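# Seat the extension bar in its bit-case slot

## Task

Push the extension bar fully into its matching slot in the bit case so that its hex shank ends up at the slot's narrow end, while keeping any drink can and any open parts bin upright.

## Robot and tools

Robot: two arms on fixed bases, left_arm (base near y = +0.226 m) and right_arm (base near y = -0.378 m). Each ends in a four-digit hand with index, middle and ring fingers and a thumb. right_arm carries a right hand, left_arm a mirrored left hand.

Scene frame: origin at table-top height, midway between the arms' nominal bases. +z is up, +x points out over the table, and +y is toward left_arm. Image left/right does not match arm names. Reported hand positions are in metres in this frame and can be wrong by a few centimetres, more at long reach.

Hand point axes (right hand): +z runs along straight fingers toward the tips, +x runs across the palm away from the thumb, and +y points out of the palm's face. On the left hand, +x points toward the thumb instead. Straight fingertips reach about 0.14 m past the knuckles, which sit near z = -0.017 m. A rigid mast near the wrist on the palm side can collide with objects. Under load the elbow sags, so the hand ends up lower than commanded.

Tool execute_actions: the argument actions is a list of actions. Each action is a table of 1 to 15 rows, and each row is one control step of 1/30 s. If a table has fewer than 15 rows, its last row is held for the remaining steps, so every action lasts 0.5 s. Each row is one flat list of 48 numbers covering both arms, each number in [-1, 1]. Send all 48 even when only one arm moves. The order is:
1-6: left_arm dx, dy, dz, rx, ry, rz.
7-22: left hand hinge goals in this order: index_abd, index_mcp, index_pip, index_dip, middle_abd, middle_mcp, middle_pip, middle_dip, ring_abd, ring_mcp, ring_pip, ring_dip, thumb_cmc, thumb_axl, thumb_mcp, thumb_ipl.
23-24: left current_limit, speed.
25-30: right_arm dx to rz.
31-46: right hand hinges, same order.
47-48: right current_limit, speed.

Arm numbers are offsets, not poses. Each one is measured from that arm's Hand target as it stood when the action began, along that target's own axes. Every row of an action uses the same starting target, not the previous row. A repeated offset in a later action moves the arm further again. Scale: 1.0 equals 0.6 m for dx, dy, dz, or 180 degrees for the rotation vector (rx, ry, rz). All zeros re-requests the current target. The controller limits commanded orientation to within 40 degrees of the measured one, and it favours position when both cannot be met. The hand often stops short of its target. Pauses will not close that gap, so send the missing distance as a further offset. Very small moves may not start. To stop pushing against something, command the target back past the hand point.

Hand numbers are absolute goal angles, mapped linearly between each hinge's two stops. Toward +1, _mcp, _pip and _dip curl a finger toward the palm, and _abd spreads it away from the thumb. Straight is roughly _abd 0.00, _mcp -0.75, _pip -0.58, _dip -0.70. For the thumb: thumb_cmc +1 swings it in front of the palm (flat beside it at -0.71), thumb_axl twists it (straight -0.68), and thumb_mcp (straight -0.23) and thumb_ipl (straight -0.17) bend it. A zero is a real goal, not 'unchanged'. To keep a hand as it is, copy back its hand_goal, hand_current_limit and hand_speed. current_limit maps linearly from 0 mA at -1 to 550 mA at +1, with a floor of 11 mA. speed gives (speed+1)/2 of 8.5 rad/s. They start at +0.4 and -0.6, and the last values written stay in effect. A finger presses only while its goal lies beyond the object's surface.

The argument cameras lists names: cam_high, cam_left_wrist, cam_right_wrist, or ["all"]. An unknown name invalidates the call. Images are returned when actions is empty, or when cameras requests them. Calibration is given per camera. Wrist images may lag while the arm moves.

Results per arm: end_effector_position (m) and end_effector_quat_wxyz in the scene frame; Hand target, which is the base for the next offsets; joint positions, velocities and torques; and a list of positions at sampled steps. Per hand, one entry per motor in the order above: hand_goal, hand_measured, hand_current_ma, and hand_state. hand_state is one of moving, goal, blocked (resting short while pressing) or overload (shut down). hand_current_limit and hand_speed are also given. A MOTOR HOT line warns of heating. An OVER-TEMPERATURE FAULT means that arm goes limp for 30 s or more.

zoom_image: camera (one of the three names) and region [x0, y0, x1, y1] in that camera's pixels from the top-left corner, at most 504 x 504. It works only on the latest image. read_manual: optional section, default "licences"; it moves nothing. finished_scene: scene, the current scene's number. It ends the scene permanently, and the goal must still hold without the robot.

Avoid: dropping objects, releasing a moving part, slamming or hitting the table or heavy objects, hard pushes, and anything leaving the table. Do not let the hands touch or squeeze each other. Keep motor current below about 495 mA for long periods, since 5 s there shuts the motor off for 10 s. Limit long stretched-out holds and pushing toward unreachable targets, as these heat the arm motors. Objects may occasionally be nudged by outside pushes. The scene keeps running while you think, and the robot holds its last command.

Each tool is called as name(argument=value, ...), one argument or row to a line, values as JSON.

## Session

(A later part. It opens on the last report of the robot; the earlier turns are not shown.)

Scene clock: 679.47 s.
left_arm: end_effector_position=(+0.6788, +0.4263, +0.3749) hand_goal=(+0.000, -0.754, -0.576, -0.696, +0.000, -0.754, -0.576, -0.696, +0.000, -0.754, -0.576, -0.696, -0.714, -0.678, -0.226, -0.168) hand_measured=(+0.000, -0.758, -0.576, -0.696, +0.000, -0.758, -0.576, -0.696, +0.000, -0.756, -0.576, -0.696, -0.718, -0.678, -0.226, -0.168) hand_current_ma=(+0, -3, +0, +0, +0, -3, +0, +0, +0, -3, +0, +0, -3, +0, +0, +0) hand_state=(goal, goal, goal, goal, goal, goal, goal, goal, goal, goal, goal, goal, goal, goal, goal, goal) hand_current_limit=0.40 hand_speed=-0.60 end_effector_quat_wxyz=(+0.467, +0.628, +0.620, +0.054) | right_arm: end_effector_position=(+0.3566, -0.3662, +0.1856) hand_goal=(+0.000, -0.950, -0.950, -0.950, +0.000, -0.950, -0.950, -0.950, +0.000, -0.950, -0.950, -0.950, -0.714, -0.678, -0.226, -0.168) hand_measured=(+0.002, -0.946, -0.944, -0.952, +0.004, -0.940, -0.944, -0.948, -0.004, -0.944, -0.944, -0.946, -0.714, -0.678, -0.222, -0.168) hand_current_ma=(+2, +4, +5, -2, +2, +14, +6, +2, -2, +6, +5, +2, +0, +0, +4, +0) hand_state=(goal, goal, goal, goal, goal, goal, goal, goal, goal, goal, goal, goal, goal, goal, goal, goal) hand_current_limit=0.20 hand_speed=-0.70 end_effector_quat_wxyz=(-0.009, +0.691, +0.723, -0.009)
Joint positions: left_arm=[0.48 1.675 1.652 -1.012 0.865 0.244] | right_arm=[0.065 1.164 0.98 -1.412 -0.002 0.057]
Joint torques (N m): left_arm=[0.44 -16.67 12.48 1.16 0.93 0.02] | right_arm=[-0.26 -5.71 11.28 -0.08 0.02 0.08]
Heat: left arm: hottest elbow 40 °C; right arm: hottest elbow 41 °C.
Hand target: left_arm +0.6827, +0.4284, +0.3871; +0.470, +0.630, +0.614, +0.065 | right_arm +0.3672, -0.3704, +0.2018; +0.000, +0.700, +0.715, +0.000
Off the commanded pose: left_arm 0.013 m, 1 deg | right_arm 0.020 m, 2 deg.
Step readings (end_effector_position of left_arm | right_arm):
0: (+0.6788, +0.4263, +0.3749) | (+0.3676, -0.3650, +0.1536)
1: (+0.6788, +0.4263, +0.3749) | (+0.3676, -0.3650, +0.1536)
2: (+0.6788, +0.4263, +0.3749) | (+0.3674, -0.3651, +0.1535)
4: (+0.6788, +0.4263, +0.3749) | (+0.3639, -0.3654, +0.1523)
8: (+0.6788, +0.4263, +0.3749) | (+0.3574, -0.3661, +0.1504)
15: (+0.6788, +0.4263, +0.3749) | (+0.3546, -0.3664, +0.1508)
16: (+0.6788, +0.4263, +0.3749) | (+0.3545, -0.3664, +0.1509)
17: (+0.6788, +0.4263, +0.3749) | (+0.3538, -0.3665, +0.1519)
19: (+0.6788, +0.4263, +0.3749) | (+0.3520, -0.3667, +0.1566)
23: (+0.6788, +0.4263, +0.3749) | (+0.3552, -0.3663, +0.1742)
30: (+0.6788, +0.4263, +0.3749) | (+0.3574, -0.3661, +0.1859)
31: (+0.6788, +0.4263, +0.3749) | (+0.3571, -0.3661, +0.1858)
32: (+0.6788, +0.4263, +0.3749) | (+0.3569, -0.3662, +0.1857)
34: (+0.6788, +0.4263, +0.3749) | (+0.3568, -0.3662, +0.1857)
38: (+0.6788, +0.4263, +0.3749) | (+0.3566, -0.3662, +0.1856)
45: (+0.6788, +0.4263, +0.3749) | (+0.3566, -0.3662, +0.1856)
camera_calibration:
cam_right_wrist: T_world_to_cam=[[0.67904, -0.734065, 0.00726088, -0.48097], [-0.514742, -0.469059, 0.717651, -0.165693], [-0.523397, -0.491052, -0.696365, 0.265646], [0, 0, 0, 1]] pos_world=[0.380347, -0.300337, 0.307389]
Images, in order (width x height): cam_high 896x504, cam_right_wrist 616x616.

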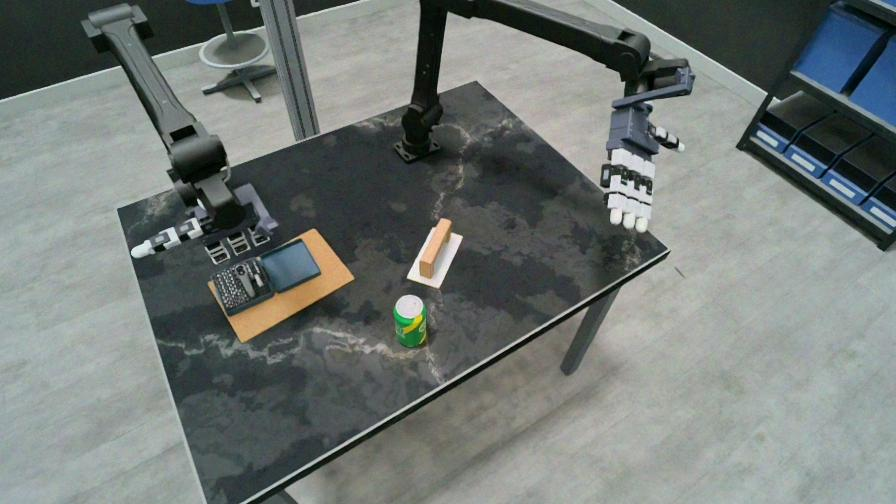

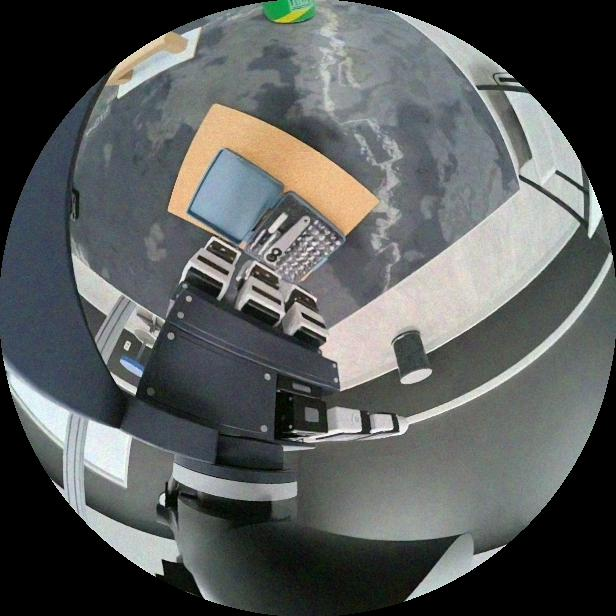

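execute_actions(
  actions=[
    [[0,0,0,0,0,0,0,-0.754,-0.576,-0.696,0,-0.754,-0.576,-0.696,0,-0.754,-0.576,-0.696,-0.714,-0.678,-0.226,-0.168,0.4,-0.6,0.0005,-0.0195,0.055,0,0,0,0,-0.95,-0.95,-0.95,0.03,-0.754,-0.576,-0.696,0,-0.95,-0.95,-0.95,-0.714,-0.678,-0.226,-0.168,0.2,-0.7]],
    [[0,0,0,0,0,0,0,-0.754,-0.576,-0.696,0,-0.754,-0.576,-0.696,0,-0.754,-0.576,-0.696,-0.714,-0.678,-0.226,-0.168,0.4,-0.6,0,0,0.0167,0,0,0,0,-0.95,-0.95,-0.95,0.03,-0.754,-0.576,-0.696,0,-0.95,-0.95,-0.95,-0.714,-0.678,-0.226,-0.168,0.4,-0.7]],
  ],
  cameras=["cam_right_wrist", "cam_high"],
)

zoom_image(
  camera="cam_right_wrist",
  region=[230, 190, 310, 270],
)

zoom_image(
  camera="cam_high",
  region=[235, 250, 285, 300],
)

Scene clock: 730.30 s.
left_arm: end_effector_position=(+0.6788, +0.4263, +0.3749) hand_goal=(+0.000, -0.754, -0.576, -0.696, +0.000, -0.754, -0.576, -0.696, +0.000, -0.754, -0.576, -0.696, -0.714, -0.678, -0.226, -0.168) hand_measured=(+0.000, -0.758, -0.576, -0.696, +0.000, -0.758, -0.576, -0.696, +0.000, -0.756, -0.576, -0.696, -0.718, -0.678, -0.226, -0.168) hand_current_ma=(+0, -3, +0, +0, +0, -3, +0, +0, +0, -3, +0, +0, -3, +0, +0, +0) hand_state=(goal, goal, goal, goal, goal, goal, goal, goal, goal, goal, goal, goal, goal, goal, goal, goal) hand_current_limit=0.40 hand_speed=-0.60 end_effector_quat_wxyz=(+0.467, +0.628, +0.620, +0.054) | right_arm: end_effector_position=(+0.3550, -0.3666, +0.1613) hand_goal=(+0.000, -0.950, -0.950, -0.950, +0.030, -0.754, -0.576, -0.696, +0.000, -0.950, -0.950, -0.950, -0.714, -0.678, -0.226, -0.168) hand_measured=(+0.002, -0.946, -0.944, -0.952, +0.026, -0.754, -0.578, -0.700, -0.004, -0.944, -0.944, -0.946, -0.714, -0.678, -0.222, -0.168) hand_current_ma=(+2, +4, +5, -2, -2, +0, -1, -2, -2, +6, +5, +2, +0, +0, +4, +0) hand_state=(goal, goal, goal, goal, goal, goal, goal, goal, goal, goal, goal, goal, goal, goal, goal, goal) hand_current_limit=0.40 hand_speed=-0.70 end_effector_quat_wxyz=(-0.002, +0.692, +0.722, -0.001)
Joint positions: left_arm=[0.48 1.675 1.652 -1.012 0.865 0.244] | right_arm=[0.065 1.16 0.907 -1.321 -0.002 0.061]
Joint torques (N m): left_arm=[0.44 -16.67 12.48 1.16 0.93 0.02] | right_arm=[-0.03 -5.77 7.69 0.77 0.01 0.09]
Heat: left arm: hottest elbow 41 °C; right arm: hottest elbow 42 °C.
Hand target: left_arm +0.6827, +0.4284, +0.3871; +0.470, +0.630, +0.614, +0.065 | right_arm +0.3555, -0.3703, +0.1588; +0.000, +0.700, +0.715, +0.000
Off the commanded pose: left_arm 0.013 m, 1 deg | right_arm 0.004 m, 1 deg.
Step readings (end_effector_position of left_arm | right_arm):
0: (+0.6788, +0.4263, +0.3749) | (+0.3566, -0.3662, +0.1856)
1: (+0.6788, +0.4263, +0.3749) | (+0.3566, -0.3662, +0.1856)
2: (+0.6788, +0.4263, +0.3749) | (+0.3569, -0.3662, +0.1857)
4: (+0.6788, +0.4263, +0.3749) | (+0.3590, -0.3660, +0.1848)
8: (+0.6788, +0.4263, +0.3749) | (+0.3572, -0.3663, +0.1750)
15: (+0.6788, +0.4263, +0.3749) | (+0.3542, -0.3667, +0.1680)
16: (+0.6788, +0.4263, +0.3749) | (+0.3545, -0.3667, +0.1681)
17: (+0.6788, +0.4263, +0.3749) | (+0.3549, -0.3667, +0.1678)
19: (+0.6788, +0.4263, +0.3749) | (+0.3558, -0.3666, +0.1667)
23: (+0.6788, +0.4263, +0.3749) | (+0.3547, -0.3667, +0.1623)
30: (+0.6788, +0.4263, +0.3749) | (+0.3549, -0.3666, +0.1613)
camera_calibration:
cam_right_wrist: T_world_to_cam=[[0.676191, -0.736432, 0.0208142, -0.482069], [-0.53236, -0.468892, 0.704793, -0.140896], [-0.509273, -0.487656, -0.709107, 0.24593], [0, 0, 0, 1]] pos_world=[0.376209, -0.301147, 0.283727]
Images, in order (width x height): cam_high 896x504, cam_right_wrist 616x616.

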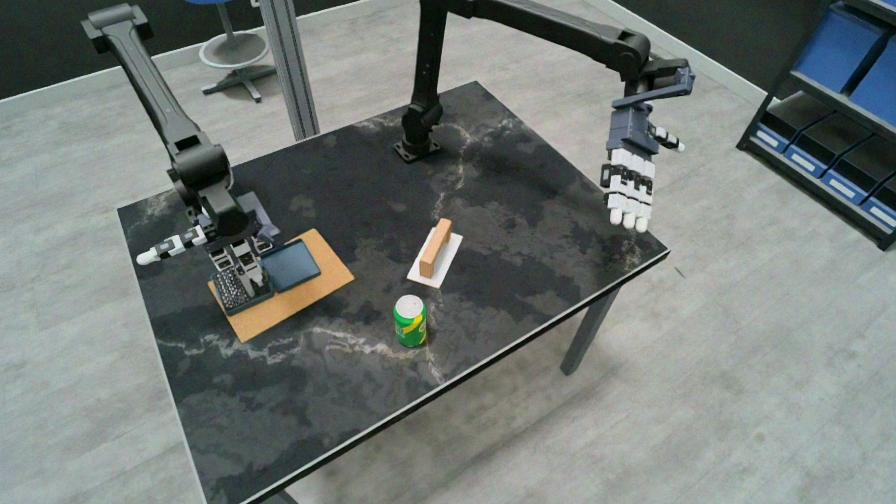

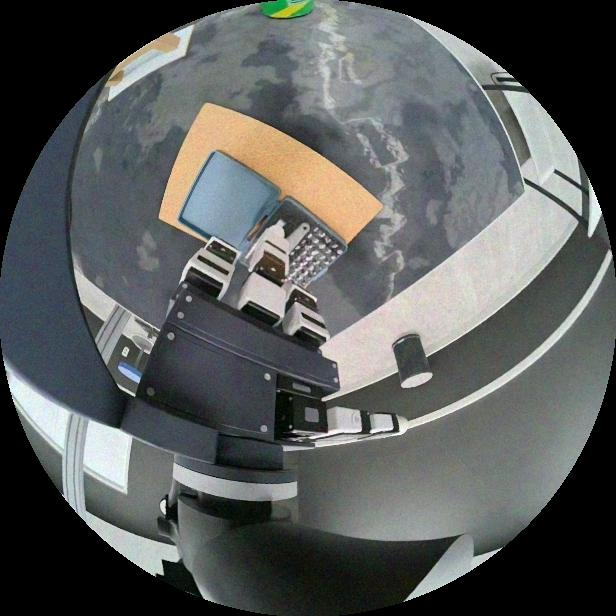

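Scaled by 6.300 from the camera's 616x616 image, which has a finer 880x880 frame.

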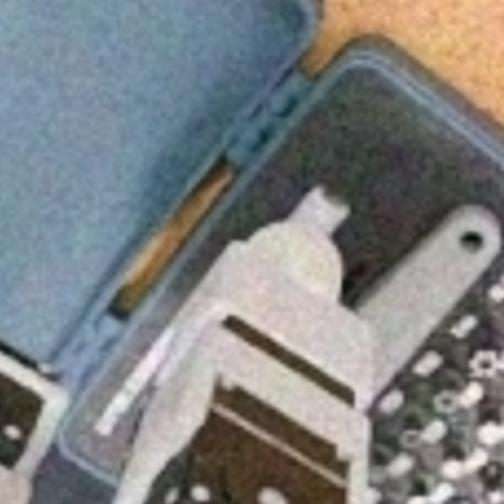

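Scaled by 10.080 from the camera's 896x504 image, which has a finer 1280x720 frame.

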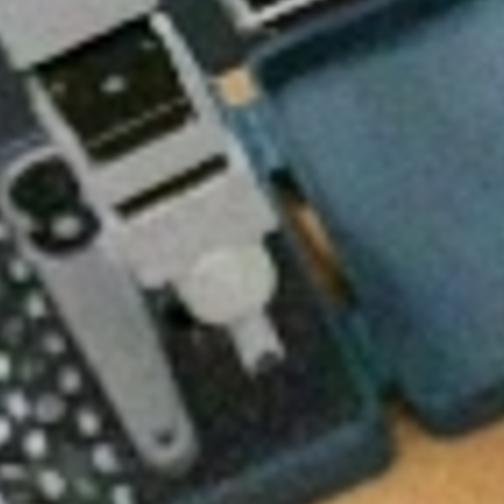

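execute_actions(
  actions=[
    [[0,0,0,0,0,0,0,-0.754,-0.576,-0.696,0,-0.754,-0.576,-0.696,0,-0.754,-0.576,-0.696,-0.714,-0.678,-0.226,-0.168,0.4,-0.6,0,0.0067,0.0147,0,0,0,0,-0.95,-0.95,-0.95,0.03,-0.754,-0.576,-0.696,0,-0.95,-0.95,-0.95,-0.714,-0.678,-0.226,-0.168,0.4,-0.7]],
  ],
  cameras=["cam_high"],
)

zoom_image(
  camera="cam_high",
  region=[235, 250, 285, 300],
)

Scene clock: 738.83 s.
left_arm: end_effector_position=(+0.6788, +0.4263, +0.3749) hand_goal=(+0.000, -0.754, -0.576, -0.696, +0.000, -0.754, -0.576, -0.696, +0.000, -0.754, -0.576, -0.696, -0.714, -0.678, -0.226, -0.168) hand_measured=(+0.000, -0.758, -0.576, -0.696, +0.000, -0.758, -0.576, -0.696, +0.000, -0.756, -0.576, -0.696, -0.718, -0.678, -0.226, -0.168) hand_current_ma=(+0, -3, +0, +0, +0, -3, +0, +0, +0, -3, +0, +0, -3, +0, +0, +0) hand_state=(goal, goal, goal, goal, goal, goal, goal, goal, goal, goal, goal, goal, goal, goal, goal, goal) hand_current_limit=0.40 hand_speed=-0.60 end_effector_quat_wxyz=(+0.467, +0.628, +0.620, +0.054) | right_arm: end_effector_position=(+0.3588, -0.3663, +0.1569) hand_goal=(+0.000, -0.950, -0.950, -0.950, +0.030, -0.754, -0.576, -0.696, +0.000, -0.950, -0.950, -0.950, -0.714, -0.678, -0.226, -0.168) hand_measured=(+0.002, -0.946, -0.944, -0.952, +0.026, -0.754, -0.578, -0.700, -0.004, -0.944, -0.944, -0.946, -0.714, -0.678, -0.222, -0.168) hand_current_ma=(+2, +4, +5, -2, -2, +0, -1, -2, -2, +6, +5, +2, +0, +0, +4, +0) hand_state=(goal, goal, goal, goal, goal, goal, goal, goal, goal, goal, goal, goal, goal, goal, goal, goal) hand_current_limit=0.40 hand_speed=-0.70 end_effector_quat_wxyz=(+0.002, +0.692, +0.722, +0.004)
Joint positions: left_arm=[0.48 1.675 1.652 -1.012 0.865 0.244] | right_arm=[0.065 1.167 0.897 -1.293 -0.002 0.061]
Joint torques (N m): left_arm=[0.38 -16.67 12.49 1.16 0.93 0.02] | right_arm=[-0.03 -5.01 7.65 0.79 0.01 0.08]
Heat: left arm: hottest elbow 41 °C; right arm: hottest elbow 42 °C.
Hand target: left_arm +0.6827, +0.4284, +0.3871; +0.470, +0.630, +0.614, +0.065 | right_arm +0.3595, -0.3702, +0.1500; +0.000, +0.700, +0.715, +0.000
Off the commanded pose: left_arm 0.013 m, 1 deg | right_arm 0.008 m, 1 deg.
Step readings (end_effector_position of left_arm | right_arm):
0: (+0.6788, +0.4263, +0.3749) | (+0.3550, -0.3666, +0.1613)
1: (+0.6788, +0.4263, +0.3749) | (+0.3550, -0.3666, +0.1613)
2: (+0.6788, +0.4263, +0.3749) | (+0.3554, -0.3666, +0.1614)
4: (+0.6788, +0.4263, +0.3749) | (+0.3568, -0.3665, +0.1611)
8: (+0.6788, +0.4263, +0.3749) | (+0.3581, -0.3663, +0.1590)
15: (+0.6788, +0.4263, +0.3749) | (+0.3587, -0.3663, +0.1568)
Images, in order (width x height): cam_high 896x504.

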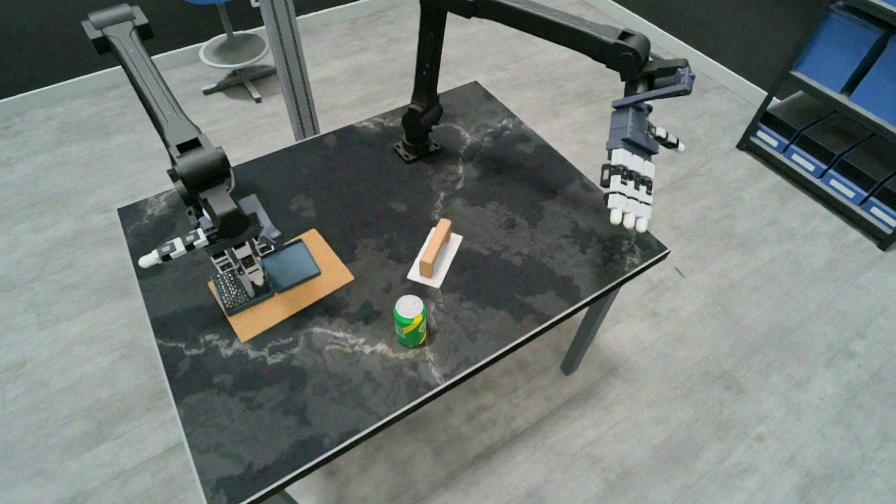

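Scaled by 10.080 from the camera's 896x504 image, which has a finer 1280x720 frame.

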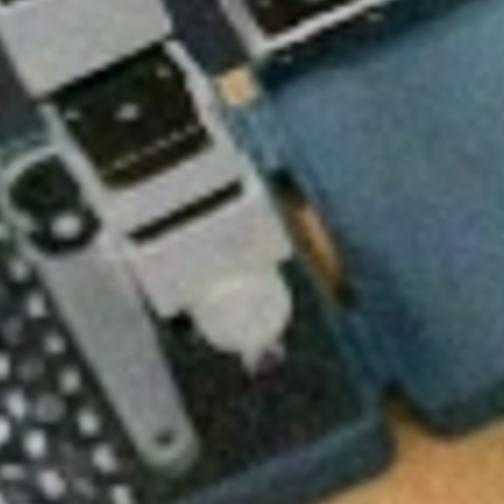

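execute_actions(
  actions=[
    [[0,0,0,0,0,0,0,-0.754,-0.576,-0.696,0,-0.754,-0.576,-0.696,0,-0.754,-0.576,-0.696,-0.714,-0.678,-0.226,-0.168,0.4,-0.6,0,0,0.0083,0,0,0,0,-0.95,-0.95,-0.95,0.03,-0.754,-0.576,-0.696,0,-0.95,-0.95,-0.95,-0.714,-0.678,-0.226,-0.168,0.4,-0.7]],
  ],
  cameras=["cam_high"],
)

execute_actions(
  actions=[
    [[0,0,0,0,0,0,0,-0.754,-0.576,-0.696,0,-0.754,-0.576,-0.696,0,-0.754,-0.576,-0.696,-0.714,-0.678,-0.226,-0.168,0.4,-0.6,0,0,0.0083,0,0,0,0,-0.95,-0.95,-0.95,0.03,-0.754,-0.576,-0.696,0,-0.95,-0.95,-0.95,-0.714,-0.678,-0.226,-0.168,0.4,-0.7]],
  ],
  cameras=["cam_high", "cam_right_wrist"],
)

zoom_image(
  camera="cam_high",
  region=[235, 250, 285, 300],
)

zoom_image(
  camera="cam_right_wrist",
  region=[230, 190, 310, 270],
)

Scene clock: 747.00 s.
left_arm: end_effector_position=(+0.6788, +0.4263, +0.3749) hand_goal=(+0.000, -0.754, -0.576, -0.696, +0.000, -0.754, -0.576, -0.696, +0.000, -0.754, -0.576, -0.696, -0.714, -0.678, -0.226, -0.168) hand_measured=(+0.000, -0.758, -0.576, -0.696, +0.000, -0.758, -0.576, -0.696, +0.000, -0.756, -0.576, -0.696, -0.718, -0.678, -0.226, -0.168) hand_current_ma=(+0, -3, +0, +0, +0, -3, +0, +0, +0, -3, +0, +0, -3, +0, +0, +0) hand_state=(goal, goal, goal, goal, goal, goal, goal, goal, goal, goal, goal, goal, goal, goal, goal, goal) hand_current_limit=0.40 hand_speed=-0.60 end_effector_quat_wxyz=(+0.467, +0.628, +0.620, +0.054) | right_arm: end_effector_position=(+0.3594, -0.3662, +0.1535) hand_goal=(+0.000, -0.950, -0.950, -0.950, +0.030, -0.754, -0.576, -0.696, +0.000, -0.950, -0.950, -0.950, -0.714, -0.678, -0.226, -0.168) hand_measured=(+0.002, -0.946, -0.944, -0.952, +0.026, -0.754, -0.578, -0.698, -0.004, -0.944, -0.944, -0.946, -0.714, -0.678, -0.222, -0.168) hand_current_ma=(+2, +4, +5, -2, -2, +0, +0, -1, -2, +6, +5, +2, +0, +0, +4, +0) hand_state=(goal, goal, goal, goal, goal, goal, goal, goal, goal, goal, goal, goal, goal, goal, goal, goal) hand_current_limit=0.40 hand_speed=-0.70 end_effector_quat_wxyz=(+0.003, +0.692, +0.722, +0.005)
Joint positions: left_arm=[0.48 1.675 1.652 -1.012 0.865 0.244] | right_arm=[0.065 1.169 0.889 -1.278 -0.002 0.061]
Joint torques (N m): left_arm=[0.44 -16.67 12.48 1.14 0.93 0.02] | right_arm=[0.03 -4.95 7.5 0.77 0.02 0.07]
Heat: left arm: hottest elbow 41 °C; right arm: hottest elbow 42 °C.
Hand target: left_arm +0.6827, +0.4284, +0.3871; +0.470, +0.630, +0.614, +0.065 | right_arm +0.3596, -0.3702, +0.1450; +0.000, +0.700, +0.715, +0.000
Off the commanded pose: left_arm 0.013 m, 1 deg | right_arm 0.009 m, 1 deg.
Step readings (end_effector_position of left_arm | right_arm):
0: (+0.6788, +0.4263, +0.3749) | (+0.3588, -0.3663, +0.1569)
1: (+0.6788, +0.4263, +0.3749) | (+0.3588, -0.3663, +0.1569)
2: (+0.6788, +0.4263, +0.3749) | (+0.3589, -0.3662, +0.1568)
4: (+0.6788, +0.4263, +0.3749) | (+0.3593, -0.3662, +0.1562)
8: (+0.6788, +0.4263, +0.3749) | (+0.3593, -0.3662, +0.1542)
15: (+0.6788, +0.4263, +0.3749) | (+0.3594, -0.3662, +0.1535)
Images, in order (width x height): cam_high 896x504.

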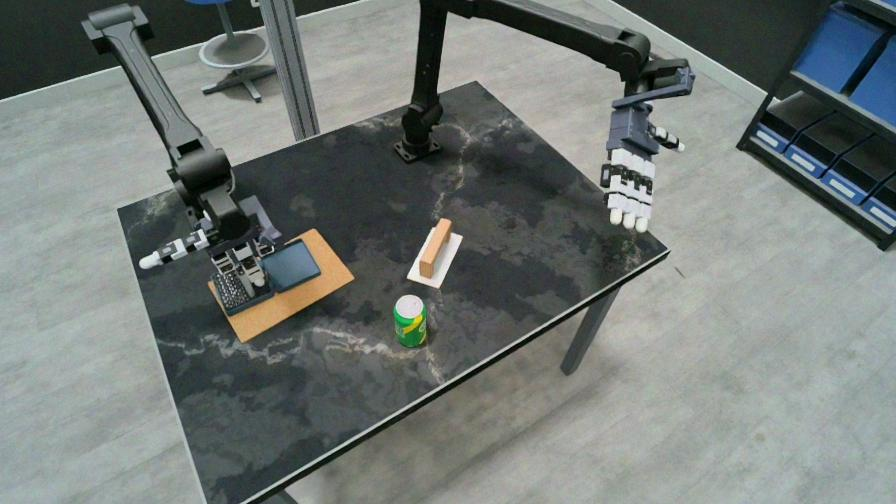

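Scene clock: 747.70 s.
left_arm: end_effector_position=(+0.6788, +0.4263, +0.3749) hand_goal=(+0.000, -0.754, -0.576, -0.696, +0.000, -0.754, -0.576, -0.696, +0.000, -0.754, -0.576, -0.696, -0.714, -0.678, -0.226, -0.168) hand_measured=(+0.000, -0.758, -0.576, -0.696, +0.000, -0.758, -0.576, -0.696, +0.000, -0.756, -0.576, -0.696, -0.718, -0.678, -0.226, -0.168) hand_current_ma=(+0, -3, +0, +0, +0, -3, +0, +0, +0, -3, +0, +0, -3, +0, +0, +0) hand_state=(goal, goal, goal, goal, goal, goal, goal, goal, goal, goal, goal, goal, goal, goal, goal, goal) hand_current_limit=0.40 hand_speed=-0.60 end_effector_quat_wxyz=(+0.467, +0.628, +0.620, +0.054) | right_arm: end_effector_position=(+0.3603, -0.3661, +0.1516) hand_goal=(+0.000, -0.950, -0.950, -0.950, +0.030, -0.754, -0.576, -0.696, +0.000, -0.950, -0.950, -0.950, -0.714, -0.678, -0.226, -0.168) hand_measured=(+0.002, -0.946, -0.944, -0.952, +0.026, -0.758, -0.578, -0.698, -0.004, -0.944, -0.944, -0.946, -0.714, -0.678, -0.222, -0.168) hand_current_ma=(+2, +4, +5, -2, -2, -3, -1, -1, -2, +6, +5, +2, +0, +0, +4, +0) hand_state=(goal, goal, goal, goal, goal, goal, goal, goal, goal, goal, goal, goal, goal, goal, goal, goal) hand_current_limit=0.40 hand_speed=-0.70 end_effector_quat_wxyz=(+0.005, +0.692, +0.722, +0.007)
Joint positions: left_arm=[0.48 1.675 1.652 -1.012 0.865 0.244] | right_arm=[0.065 1.17 0.883 -1.267 -0.002 0.061]
Joint torques (N m): left_arm=[0.44 -16.67 12.48 1.16 0.93 0.02] | right_arm=[0.03 -4.66 7.15 0.88 0.02 0.07]
Heat: left arm: hottest elbow 41 °C; right arm: hottest elbow 42 °C.
Hand target: left_arm +0.6827, +0.4284, +0.3871; +0.470, +0.630, +0.614, +0.065 | right_arm +0.3596, -0.3702, +0.1401; +0.000, +0.700, +0.715, +0.000
Off the commanded pose: left_arm 0.013 m, 1 deg | right_arm 0.012 m, 2 deg.
Step readings (end_effector_position of left_arm | right_arm):
0: (+0.6788, +0.4263, +0.3749) | (+0.3594, -0.3662, +0.1535)
1: (+0.6788, +0.4263, +0.3749) | (+0.3594, -0.3662, +0.1535)
2: (+0.6788, +0.4263, +0.3749) | (+0.3595, -0.3662, +0.1532)
4: (+0.6788, +0.4263, +0.3749) | (+0.3594, -0.3662, +0.1522)
8: (+0.6788, +0.4263, +0.3749) | (+0.3600, -0.3661, +0.1515)
15: (+0.6788, +0.4263, +0.3749) | (+0.3603, -0.3661, +0.1516)
camera_calibration:
cam_right_wrist: T_world_to_cam=[[0.675675, -0.73647, 0.032786, -0.48663], [-0.546328, -0.470378, 0.693016, -0.124746], [-0.494963, -0.486165, -0.720177, 0.239045], [0, 0, 0, 1]] pos_world=[0.37897, -0.300851, 0.27456]
Images, in order (width x height): cam_high 896x504, cam_right_wrist 616x616.

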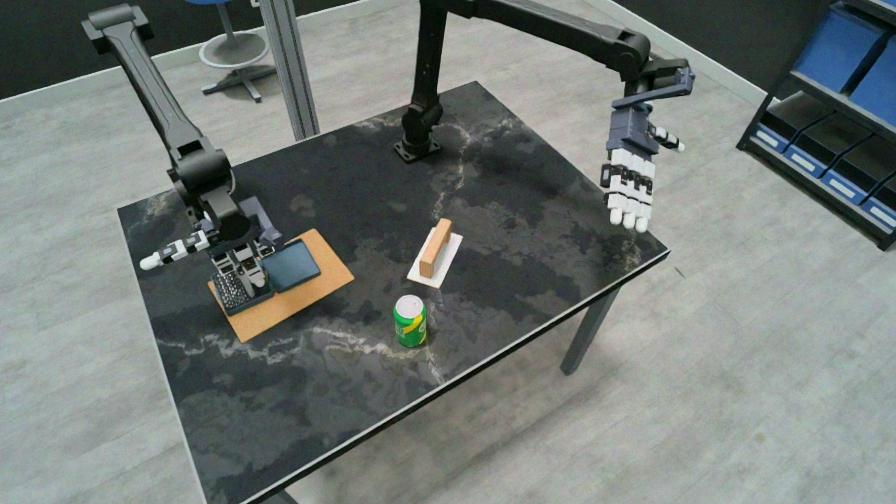

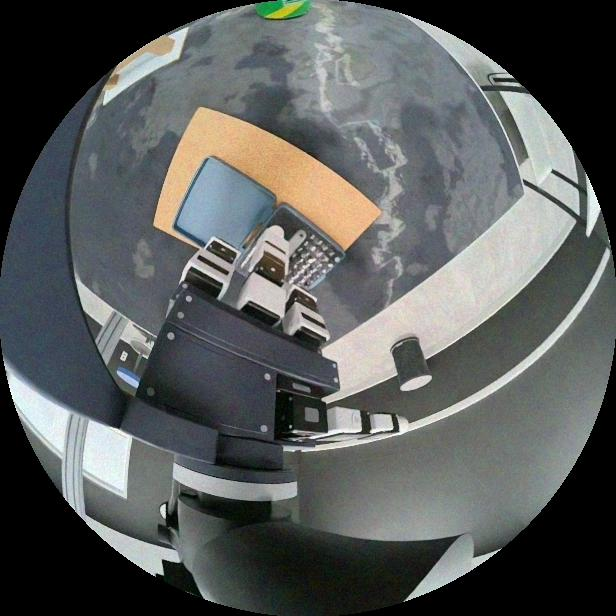

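Scaled by 10.080 from the camera's 896x504 image, which has a finer 1280x720 frame.

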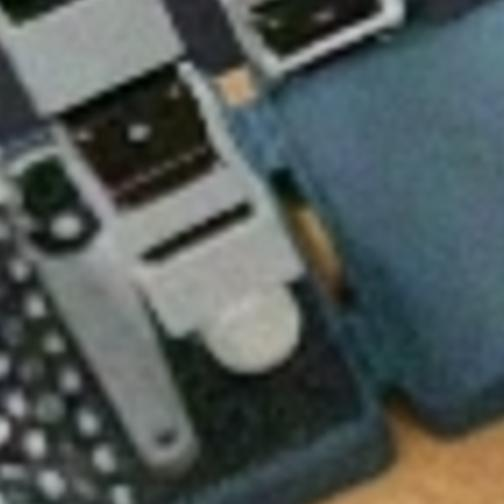

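Scaled by 6.300 from the camera's 616x616 image, which has a finer 880x880 frame.

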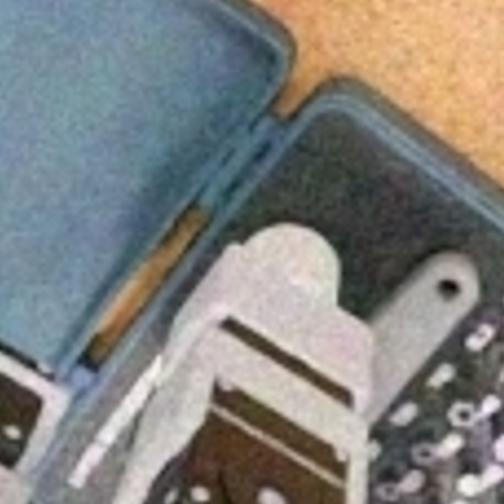

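execute_actions(
  actions=[
    [[0,0,0,0,0,0,0,-0.754,-0.576,-0.696,0,-0.754,-0.576,-0.696,0,-0.754,-0.576,-0.696,-0.714,-0.678,-0.226,-0.168,0.4,-0.6,0,0,0.0083,0,0,0,0,-0.95,-0.95,-0.95,0.03,-0.754,-0.576,-0.696,0,-0.95,-0.95,-0.95,-0.714,-0.678,-0.226,-0.168,0.4,-0.7]],
  ],
  cameras=[],
)

execute_actions(
  actions=[
    [[0,0,0,0,0,0,0,-0.754,-0.576,-0.696,0,-0.754,-0.576,-0.696,0,-0.754,-0.576,-0.696,-0.714,-0.678,-0.226,-0.168,0.4,-0.6,0,0,0.0083,0,0,0,0,-0.95,-0.95,-0.95,0.03,-0.754,-0.576,-0.696,0,-0.95,-0.95,-0.95,-0.714,-0.678,-0.226,-0.168,0.4,-0.7]],
  ],
  cameras=["cam_high", "cam_right_wrist"],
)

zoom_image(
  camera="cam_high",
  region=[235, 250, 285, 300],
)

Scene clock: 756.03 s.
left_arm: end_effector_position=(+0.6788, +0.4263, +0.3749) hand_goal=(+0.000, -0.754, -0.576, -0.696, +0.000, -0.754, -0.576, -0.696, +0.000, -0.754, -0.576, -0.696, -0.714, -0.678, -0.226, -0.168) hand_measured=(+0.000, -0.758, -0.576, -0.696, +0.000, -0.758, -0.576, -0.696, +0.000, -0.756, -0.576, -0.696, -0.718, -0.678, -0.226, -0.168) hand_current_ma=(+0, -3, +0, +0, +0, -3, +0, +0, +0, -3, +0, +0, -3, +0, +0, +0) hand_state=(goal, goal, goal, goal, goal, goal, goal, goal, goal, goal, goal, goal, goal, goal, goal, goal) hand_current_limit=0.40 hand_speed=-0.60 end_effector_quat_wxyz=(+0.467, +0.628, +0.620, +0.054) | right_arm: end_effector_position=(+0.3621, -0.3659, +0.1515) hand_goal=(+0.000, -0.950, -0.950, -0.950, +0.030, -0.754, -0.576, -0.696, +0.000, -0.950, -0.950, -0.950, -0.714, -0.678, -0.226, -0.168) hand_measured=(+0.002, -0.946, -0.944, -0.952, +0.026, -0.768, -0.584, -0.700, -0.004, -0.944, -0.944, -0.946, -0.714, -0.678, -0.222, -0.168) hand_current_ma=(+2, +4, +5, -2, -2, -22, -9, -3, -2, +6, +5, +2, +0, +0, +4, +0) hand_state=(goal, goal, goal, goal, goal, goal, goal, goal, goal, goal, goal, goal, goal, goal, goal, goal) hand_current_limit=0.40 hand_speed=-0.70 end_effector_quat_wxyz=(+0.008, +0.692, +0.722, +0.010)
Joint positions: left_arm=[0.48 1.675 1.652 -1.012 0.865 0.244] | right_arm=[0.065 1.17 0.881 -1.256 -0.002 0.061]
Joint torques (N m): left_arm=[0.44 -16.67 12.48 1.16 0.93 0.02] | right_arm=[-0.03 -4.37 6.6 1.03 0.02 0.08]
Heat: left arm: hottest elbow 41 °C; right arm: hottest elbow 42 °C.
Hand target: left_arm +0.6827, +0.4284, +0.3871; +0.470, +0.630, +0.614, +0.065 | right_arm +0.3596, -0.3702, +0.1351; +0.000, +0.700, +0.715, +0.000
Off the commanded pose: left_arm 0.013 m, 1 deg | right_arm 0.017 m, 2 deg.
Step readings (end_effector_position of left_arm | right_arm):
0: (+0.6788, +0.4263, +0.3749) | (+0.3603, -0.3661, +0.1516)
1: (+0.6788, +0.4263, +0.3749) | (+0.3603, -0.3661, +0.1516)
2: (+0.6788, +0.4263, +0.3749) | (+0.3603, -0.3661, +0.1513)
4: (+0.6788, +0.4263, +0.3749) | (+0.3607, -0.3661, +0.1511)
8: (+0.6788, +0.4263, +0.3749) | (+0.3617, -0.3659, +0.1513)
15: (+0.6788, +0.4263, +0.3749) | (+0.3621, -0.3659, +0.1515)
No camera images: "cameras" was empty.

Scene clock: 756.73 s.
left_arm: end_effector_position=(+0.6788, +0.4263, +0.3749) hand_goal=(+0.000, -0.754, -0.576, -0.696, +0.000, -0.754, -0.576, -0.696, +0.000, -0.754, -0.576, -0.696, -0.714, -0.678, -0.226, -0.168) hand_measured=(+0.000, -0.758, -0.576, -0.696, +0.000, -0.758, -0.576, -0.696, +0.000, -0.756, -0.576, -0.696, -0.718, -0.678, -0.226, -0.168) hand_current_ma=(+0, -3, +0, +0, +0, -3, +0, +0, +0, -3, +0, +0, -3, +0, +0, +0) hand_state=(goal, goal, goal, goal, goal, goal, goal, goal, goal, goal, goal, goal, goal, goal, goal, goal) hand_current_limit=0.40 hand_speed=-0.60 end_effector_quat_wxyz=(+0.467, +0.628, +0.620, +0.054) | right_arm: end_effector_position=(+0.3639, -0.3657, +0.1514) hand_goal=(+0.000, -0.950, -0.950, -0.950, +0.030, -0.754, -0.576, -0.696, +0.000, -0.950, -0.950, -0.950, -0.714, -0.678, -0.226, -0.168) hand_measured=(+0.002, -0.946, -0.944, -0.952, +0.026, -0.780, -0.592, -0.704, -0.004, -0.944, -0.944, -0.946, -0.714, -0.678, -0.222, -0.168) hand_current_ma=(+2, +4, +5, -2, -2, -49, -21, -10, -2, +6, +5, +2, +0, +0, +4, +0) hand_state=(goal, goal, goal, goal, goal, blocked, goal, goal, goal, goal, goal, goal, goal, goal, goal, goal) hand_current_limit=0.40 hand_speed=-0.70 end_effector_quat_wxyz=(+0.010, +0.692, +0.722, +0.014)
Joint positions: left_arm=[0.48 1.675 1.652 -1.012 0.865 0.244] | right_arm=[0.065 1.17 0.879 -1.245 -0.002 0.061]
Joint torques (N m): left_arm=[0.44 -16.62 12.48 1.16 0.93 0.02] | right_arm=[0.03 -4.01 6.01 1.11 0.02 0.09]
Heat: left arm: hottest elbow 41 °C; right arm: hottest elbow 42 °C.
Hand target: left_arm +0.6827, +0.4284, +0.3871; +0.470, +0.630, +0.614, +0.065 | right_arm +0.3596, -0.3702, +0.1301; +0.000, +0.700, +0.715, +0.000
Off the commanded pose: left_arm 0.013 m, 1 deg | right_arm 0.022 m, 2 deg.
Step readings (end_effector_position of left_arm | right_arm):
0: (+0.6788, +0.4263, +0.3749) | (+0.3621, -0.3659, +0.1515)
1: (+0.6788, +0.4263, +0.3749) | (+0.3621, -0.3659, +0.1515)
2: (+0.6788, +0.4263, +0.3749) | (+0.3622, -0.3659, +0.1513)
4: (+0.6788, +0.4263, +0.3749) | (+0.3626, -0.3659, +0.1512)
8: (+0.6788, +0.4263, +0.3749) | (+0.3636, -0.3658, +0.1513)
15: (+0.6788, +0.4263, +0.3749) | (+0.3639, -0.3657, +0.1514)
camera_calibration:
cam_right_wrist: T_world_to_cam=[[0.675048, -0.736514, 0.0431037, -0.490161], [-0.558111, -0.471577, 0.682735, -0.117007], [-0.482517, -0.484936, -0.729393, 0.238245], [0, 0, 0, 1]] pos_world=[0.380536, -0.300654, 0.274787]
Images, in order (width x height): cam_high 896x504, cam_right_wrist 616x616.

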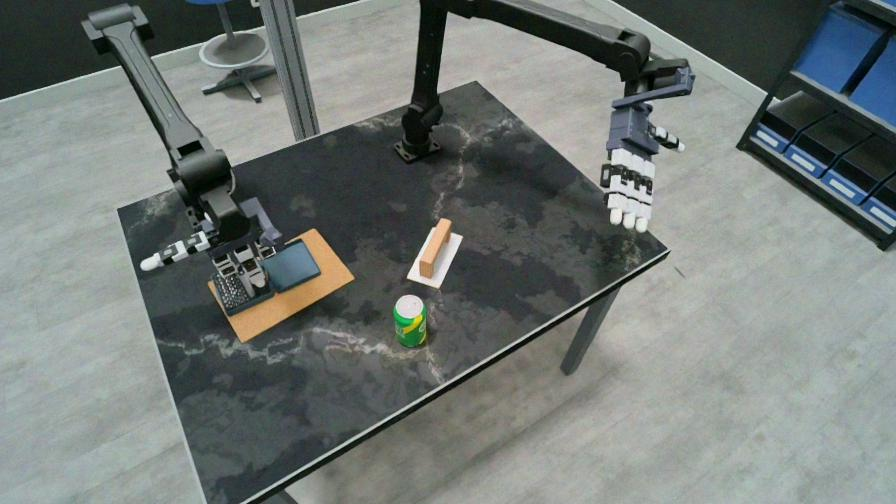

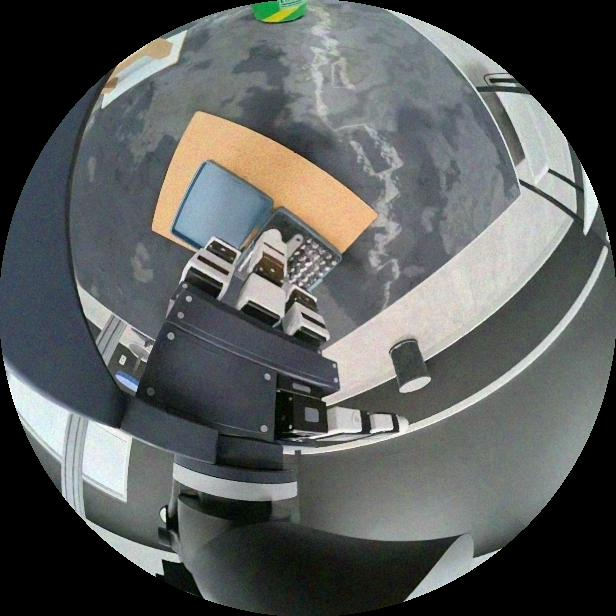

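Scaled by 10.080 from the camera's 896x504 image, which has a finer 1280x720 frame.

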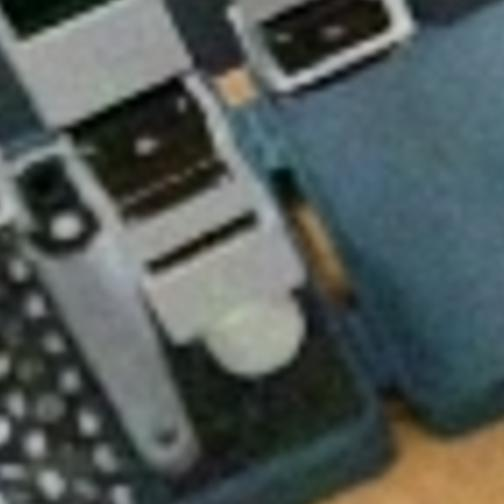

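execute_actions(
  actions=[
    [[0,0,0,0,0,0,0,-0.754,-0.576,-0.696,0,-0.754,-0.576,-0.696,0,-0.754,-0.576,-0.696,-0.714,-0.678,-0.226,-0.168,0.4,-0.6,0,0,-0.05,0,0,0,0,-0.95,-0.95,-0.95,0.03,-0.754,-0.576,-0.696,0,-0.95,-0.95,-0.95,-0.714,-0.678,-0.226,-0.168,0.4,-0.7]],
    [[0,0,0,0,0,0,0,-0.754,-0.576,-0.696,0,-0.754,-0.576,-0.696,0,-0.754,-0.576,-0.696,-0.714,-0.678,-0.226,-0.168,0.4,-0.6,0,0,-0.069,0,0,0,0,-0.95,-0.95,-0.95,0,-0.754,-0.576,-0.696,0,-0.95,-0.95,-0.95,-0.714,-0.678,-0.226,-0.168,0.2,-0.7]],
    [[0,0,0,0,0,0,0,-0.754,-0.576,-0.696,0,-0.754,-0.576,-0.696,0,-0.754,-0.576,-0.696,-0.714,-0.678,-0.226,-0.168,0.4,-0.6,0,0,0,0,0,0,0,-0.95,-0.95,-0.95,0,-0.95,-0.95,-0.95,0,-0.95,-0.95,-0.95,-0.714,-0.678,-0.226,-0.168,0.2,-0.7]],
  ],
  cameras=["cam_right_wrist", "cam_high"],
)

zoom_image(
  camera="cam_right_wrist",
  region=[240, 200, 300, 260],
)

zoom_image(
  camera="cam_high",
  region=[235, 250, 285, 300],
)

Scene clock: 774.27 s.
left_arm: end_effector_position=(+0.6788, +0.4263, +0.3749) hand_goal=(+0.000, -0.754, -0.576, -0.696, +0.000, -0.754, -0.576, -0.696, +0.000, -0.754, -0.576, -0.696, -0.714, -0.678, -0.226, -0.168) hand_measured=(+0.000, -0.758, -0.576, -0.696, +0.000, -0.758, -0.576, -0.696, +0.000, -0.756, -0.576, -0.696, -0.718, -0.678, -0.226, -0.168) hand_current_ma=(+0, -3, +0, +0, +0, -3, +0, +0, +0, -3, +0, +0, -3, +0, +0, +0) hand_state=(goal, goal, goal, goal, goal, goal, goal, goal, goal, goal, goal, goal, goal, goal, goal, goal) hand_current_limit=0.40 hand_speed=-0.60 end_effector_quat_wxyz=(+0.467, +0.628, +0.620, +0.054) | right_arm: end_effector_position=(+0.3489, -0.3673, +0.1848) hand_goal=(+0.000, -0.950, -0.950, -0.950, +0.000, -0.950, -0.950, -0.950, +0.000, -0.950, -0.950, -0.950, -0.714, -0.678, -0.226, -0.168) hand_measured=(+0.002, -0.946, -0.944, -0.952, +0.004, -0.938, -0.944, -0.946, -0.004, -0.944, -0.944, -0.946, -0.714, -0.678, -0.222, -0.168) hand_current_ma=(+2, +4, +5, -2, +2, +16, +6, +3, -2, +5, +5, +2, +0, +0, +4, +0) hand_state=(goal, goal, goal, goal, goal, goal, goal, goal, goal, goal, goal, goal, goal, goal, goal, goal) hand_current_limit=0.20 hand_speed=-0.70 end_effector_quat_wxyz=(-0.009, +0.692, +0.721, -0.010)
Joint positions: left_arm=[0.48 1.675 1.652 -1.012 0.865 0.244] | right_arm=[0.065 1.144 0.963 -1.416 -0.002 0.061]
Joint torques (N m): left_arm=[0.44 -16.67 12.48 1.16 0.93 0.02] | right_arm=[-0.03 -5.54 11.29 -0.08 0.01 0.08]
Heat: left arm: hottest elbow 41 °C; right arm: hottest elbow 40 °C.
Hand target: left_arm +0.6827, +0.4284, +0.3871; +0.470, +0.630, +0.614, +0.065 | right_arm +0.3595, -0.3702, +0.2015; +0.000, +0.700, +0.714, +0.000
Off the commanded pose: left_arm 0.013 m, 1 deg | right_arm 0.020 m, 2 deg.
Step readings (end_effector_position of left_arm | right_arm):
0: (+0.6788, +0.4263, +0.3749) | (+0.3639, -0.3657, +0.1514)
1: (+0.6788, +0.4263, +0.3749) | (+0.3639, -0.3657, +0.1514)
2: (+0.6788, +0.4263, +0.3749) | (+0.3637, -0.3657, +0.1515)
4: (+0.6788, +0.4263, +0.3749) | (+0.3612, -0.3660, +0.1511)
8: (+0.6788, +0.4263, +0.3749) | (+0.3549, -0.3666, +0.1499)
15: (+0.6788, +0.4263, +0.3749) | (+0.3530, -0.3668, +0.1496)
16: (+0.6788, +0.4263, +0.3749) | (+0.3531, -0.3668, +0.1499)
17: (+0.6788, +0.4263, +0.3749) | (+0.3518, -0.3670, +0.1509)
19: (+0.6788, +0.4263, +0.3749) | (+0.3478, -0.3674, +0.1545)
23: (+0.6788, +0.4263, +0.3749) | (+0.3473, -0.3675, +0.1711)
30: (+0.6788, +0.4263, +0.3749) | (+0.3501, -0.3672, +0.1852)
31: (+0.6788, +0.4263, +0.3749) | (+0.3498, -0.3672, +0.1851)
32: (+0.6788, +0.4263, +0.3749) | (+0.3495, -0.3672, +0.1850)
34: (+0.6788, +0.4263, +0.3749) | (+0.3493, -0.3673, +0.1850)
38: (+0.6788, +0.4263, +0.3749) | (+0.3489, -0.3673, +0.1848)
45: (+0.6788, +0.4263, +0.3749) | (+0.3489, -0.3673, +0.1848)
camera_calibration:
cam_right_wrist: T_world_to_cam=[[0.676242, -0.736649, 0.00666306, -0.476376], [-0.515745, -0.466956, 0.718303, -0.168582], [-0.526026, -0.489183, -0.695698, 0.262068], [0, 0, 0, 1]] pos_world=[0.373055, -0.301443, 0.306587]
Images, in order (width x height): cam_high 896x504, cam_right_wrist 616x616.

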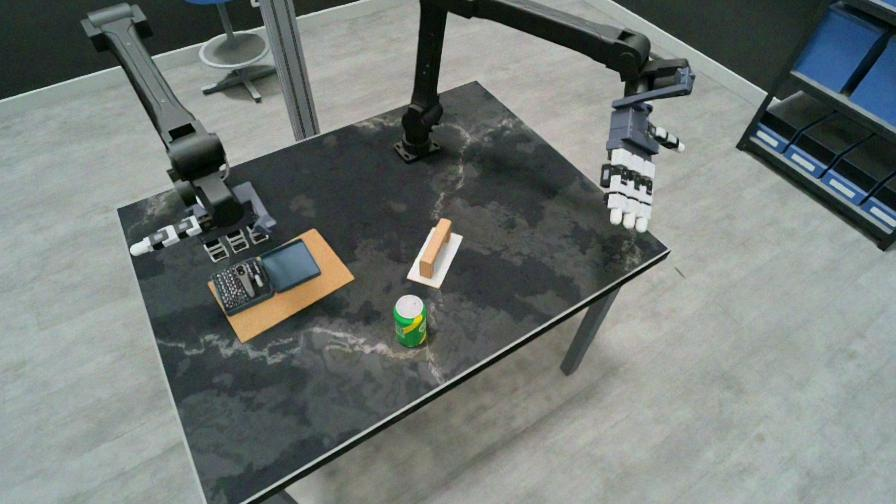

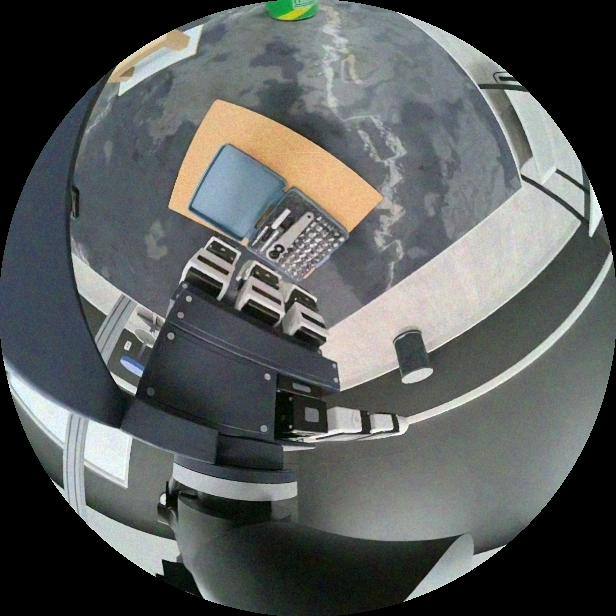

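Scaled by 8.400 from the camera's 616x616 image, which has a finer 880x880 frame.

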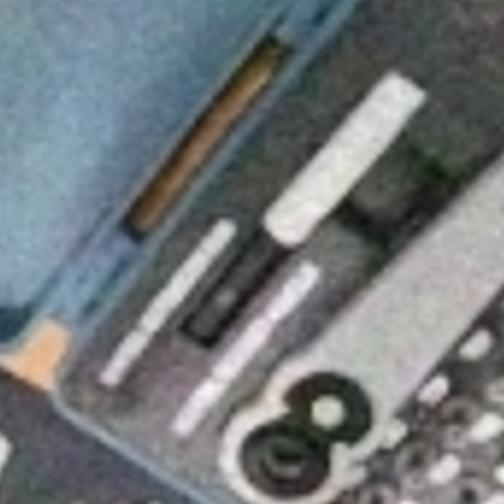

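Scaled by 10.080 from the camera's 896x504 image, which has a finer 1280x720 frame.

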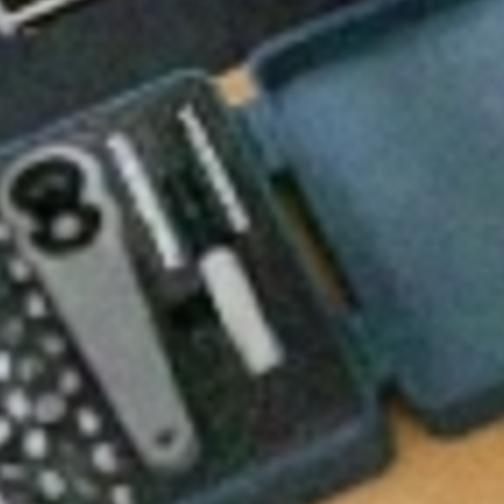

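finished_scene(
  scene=2,
)

The scene is finished: the task was done.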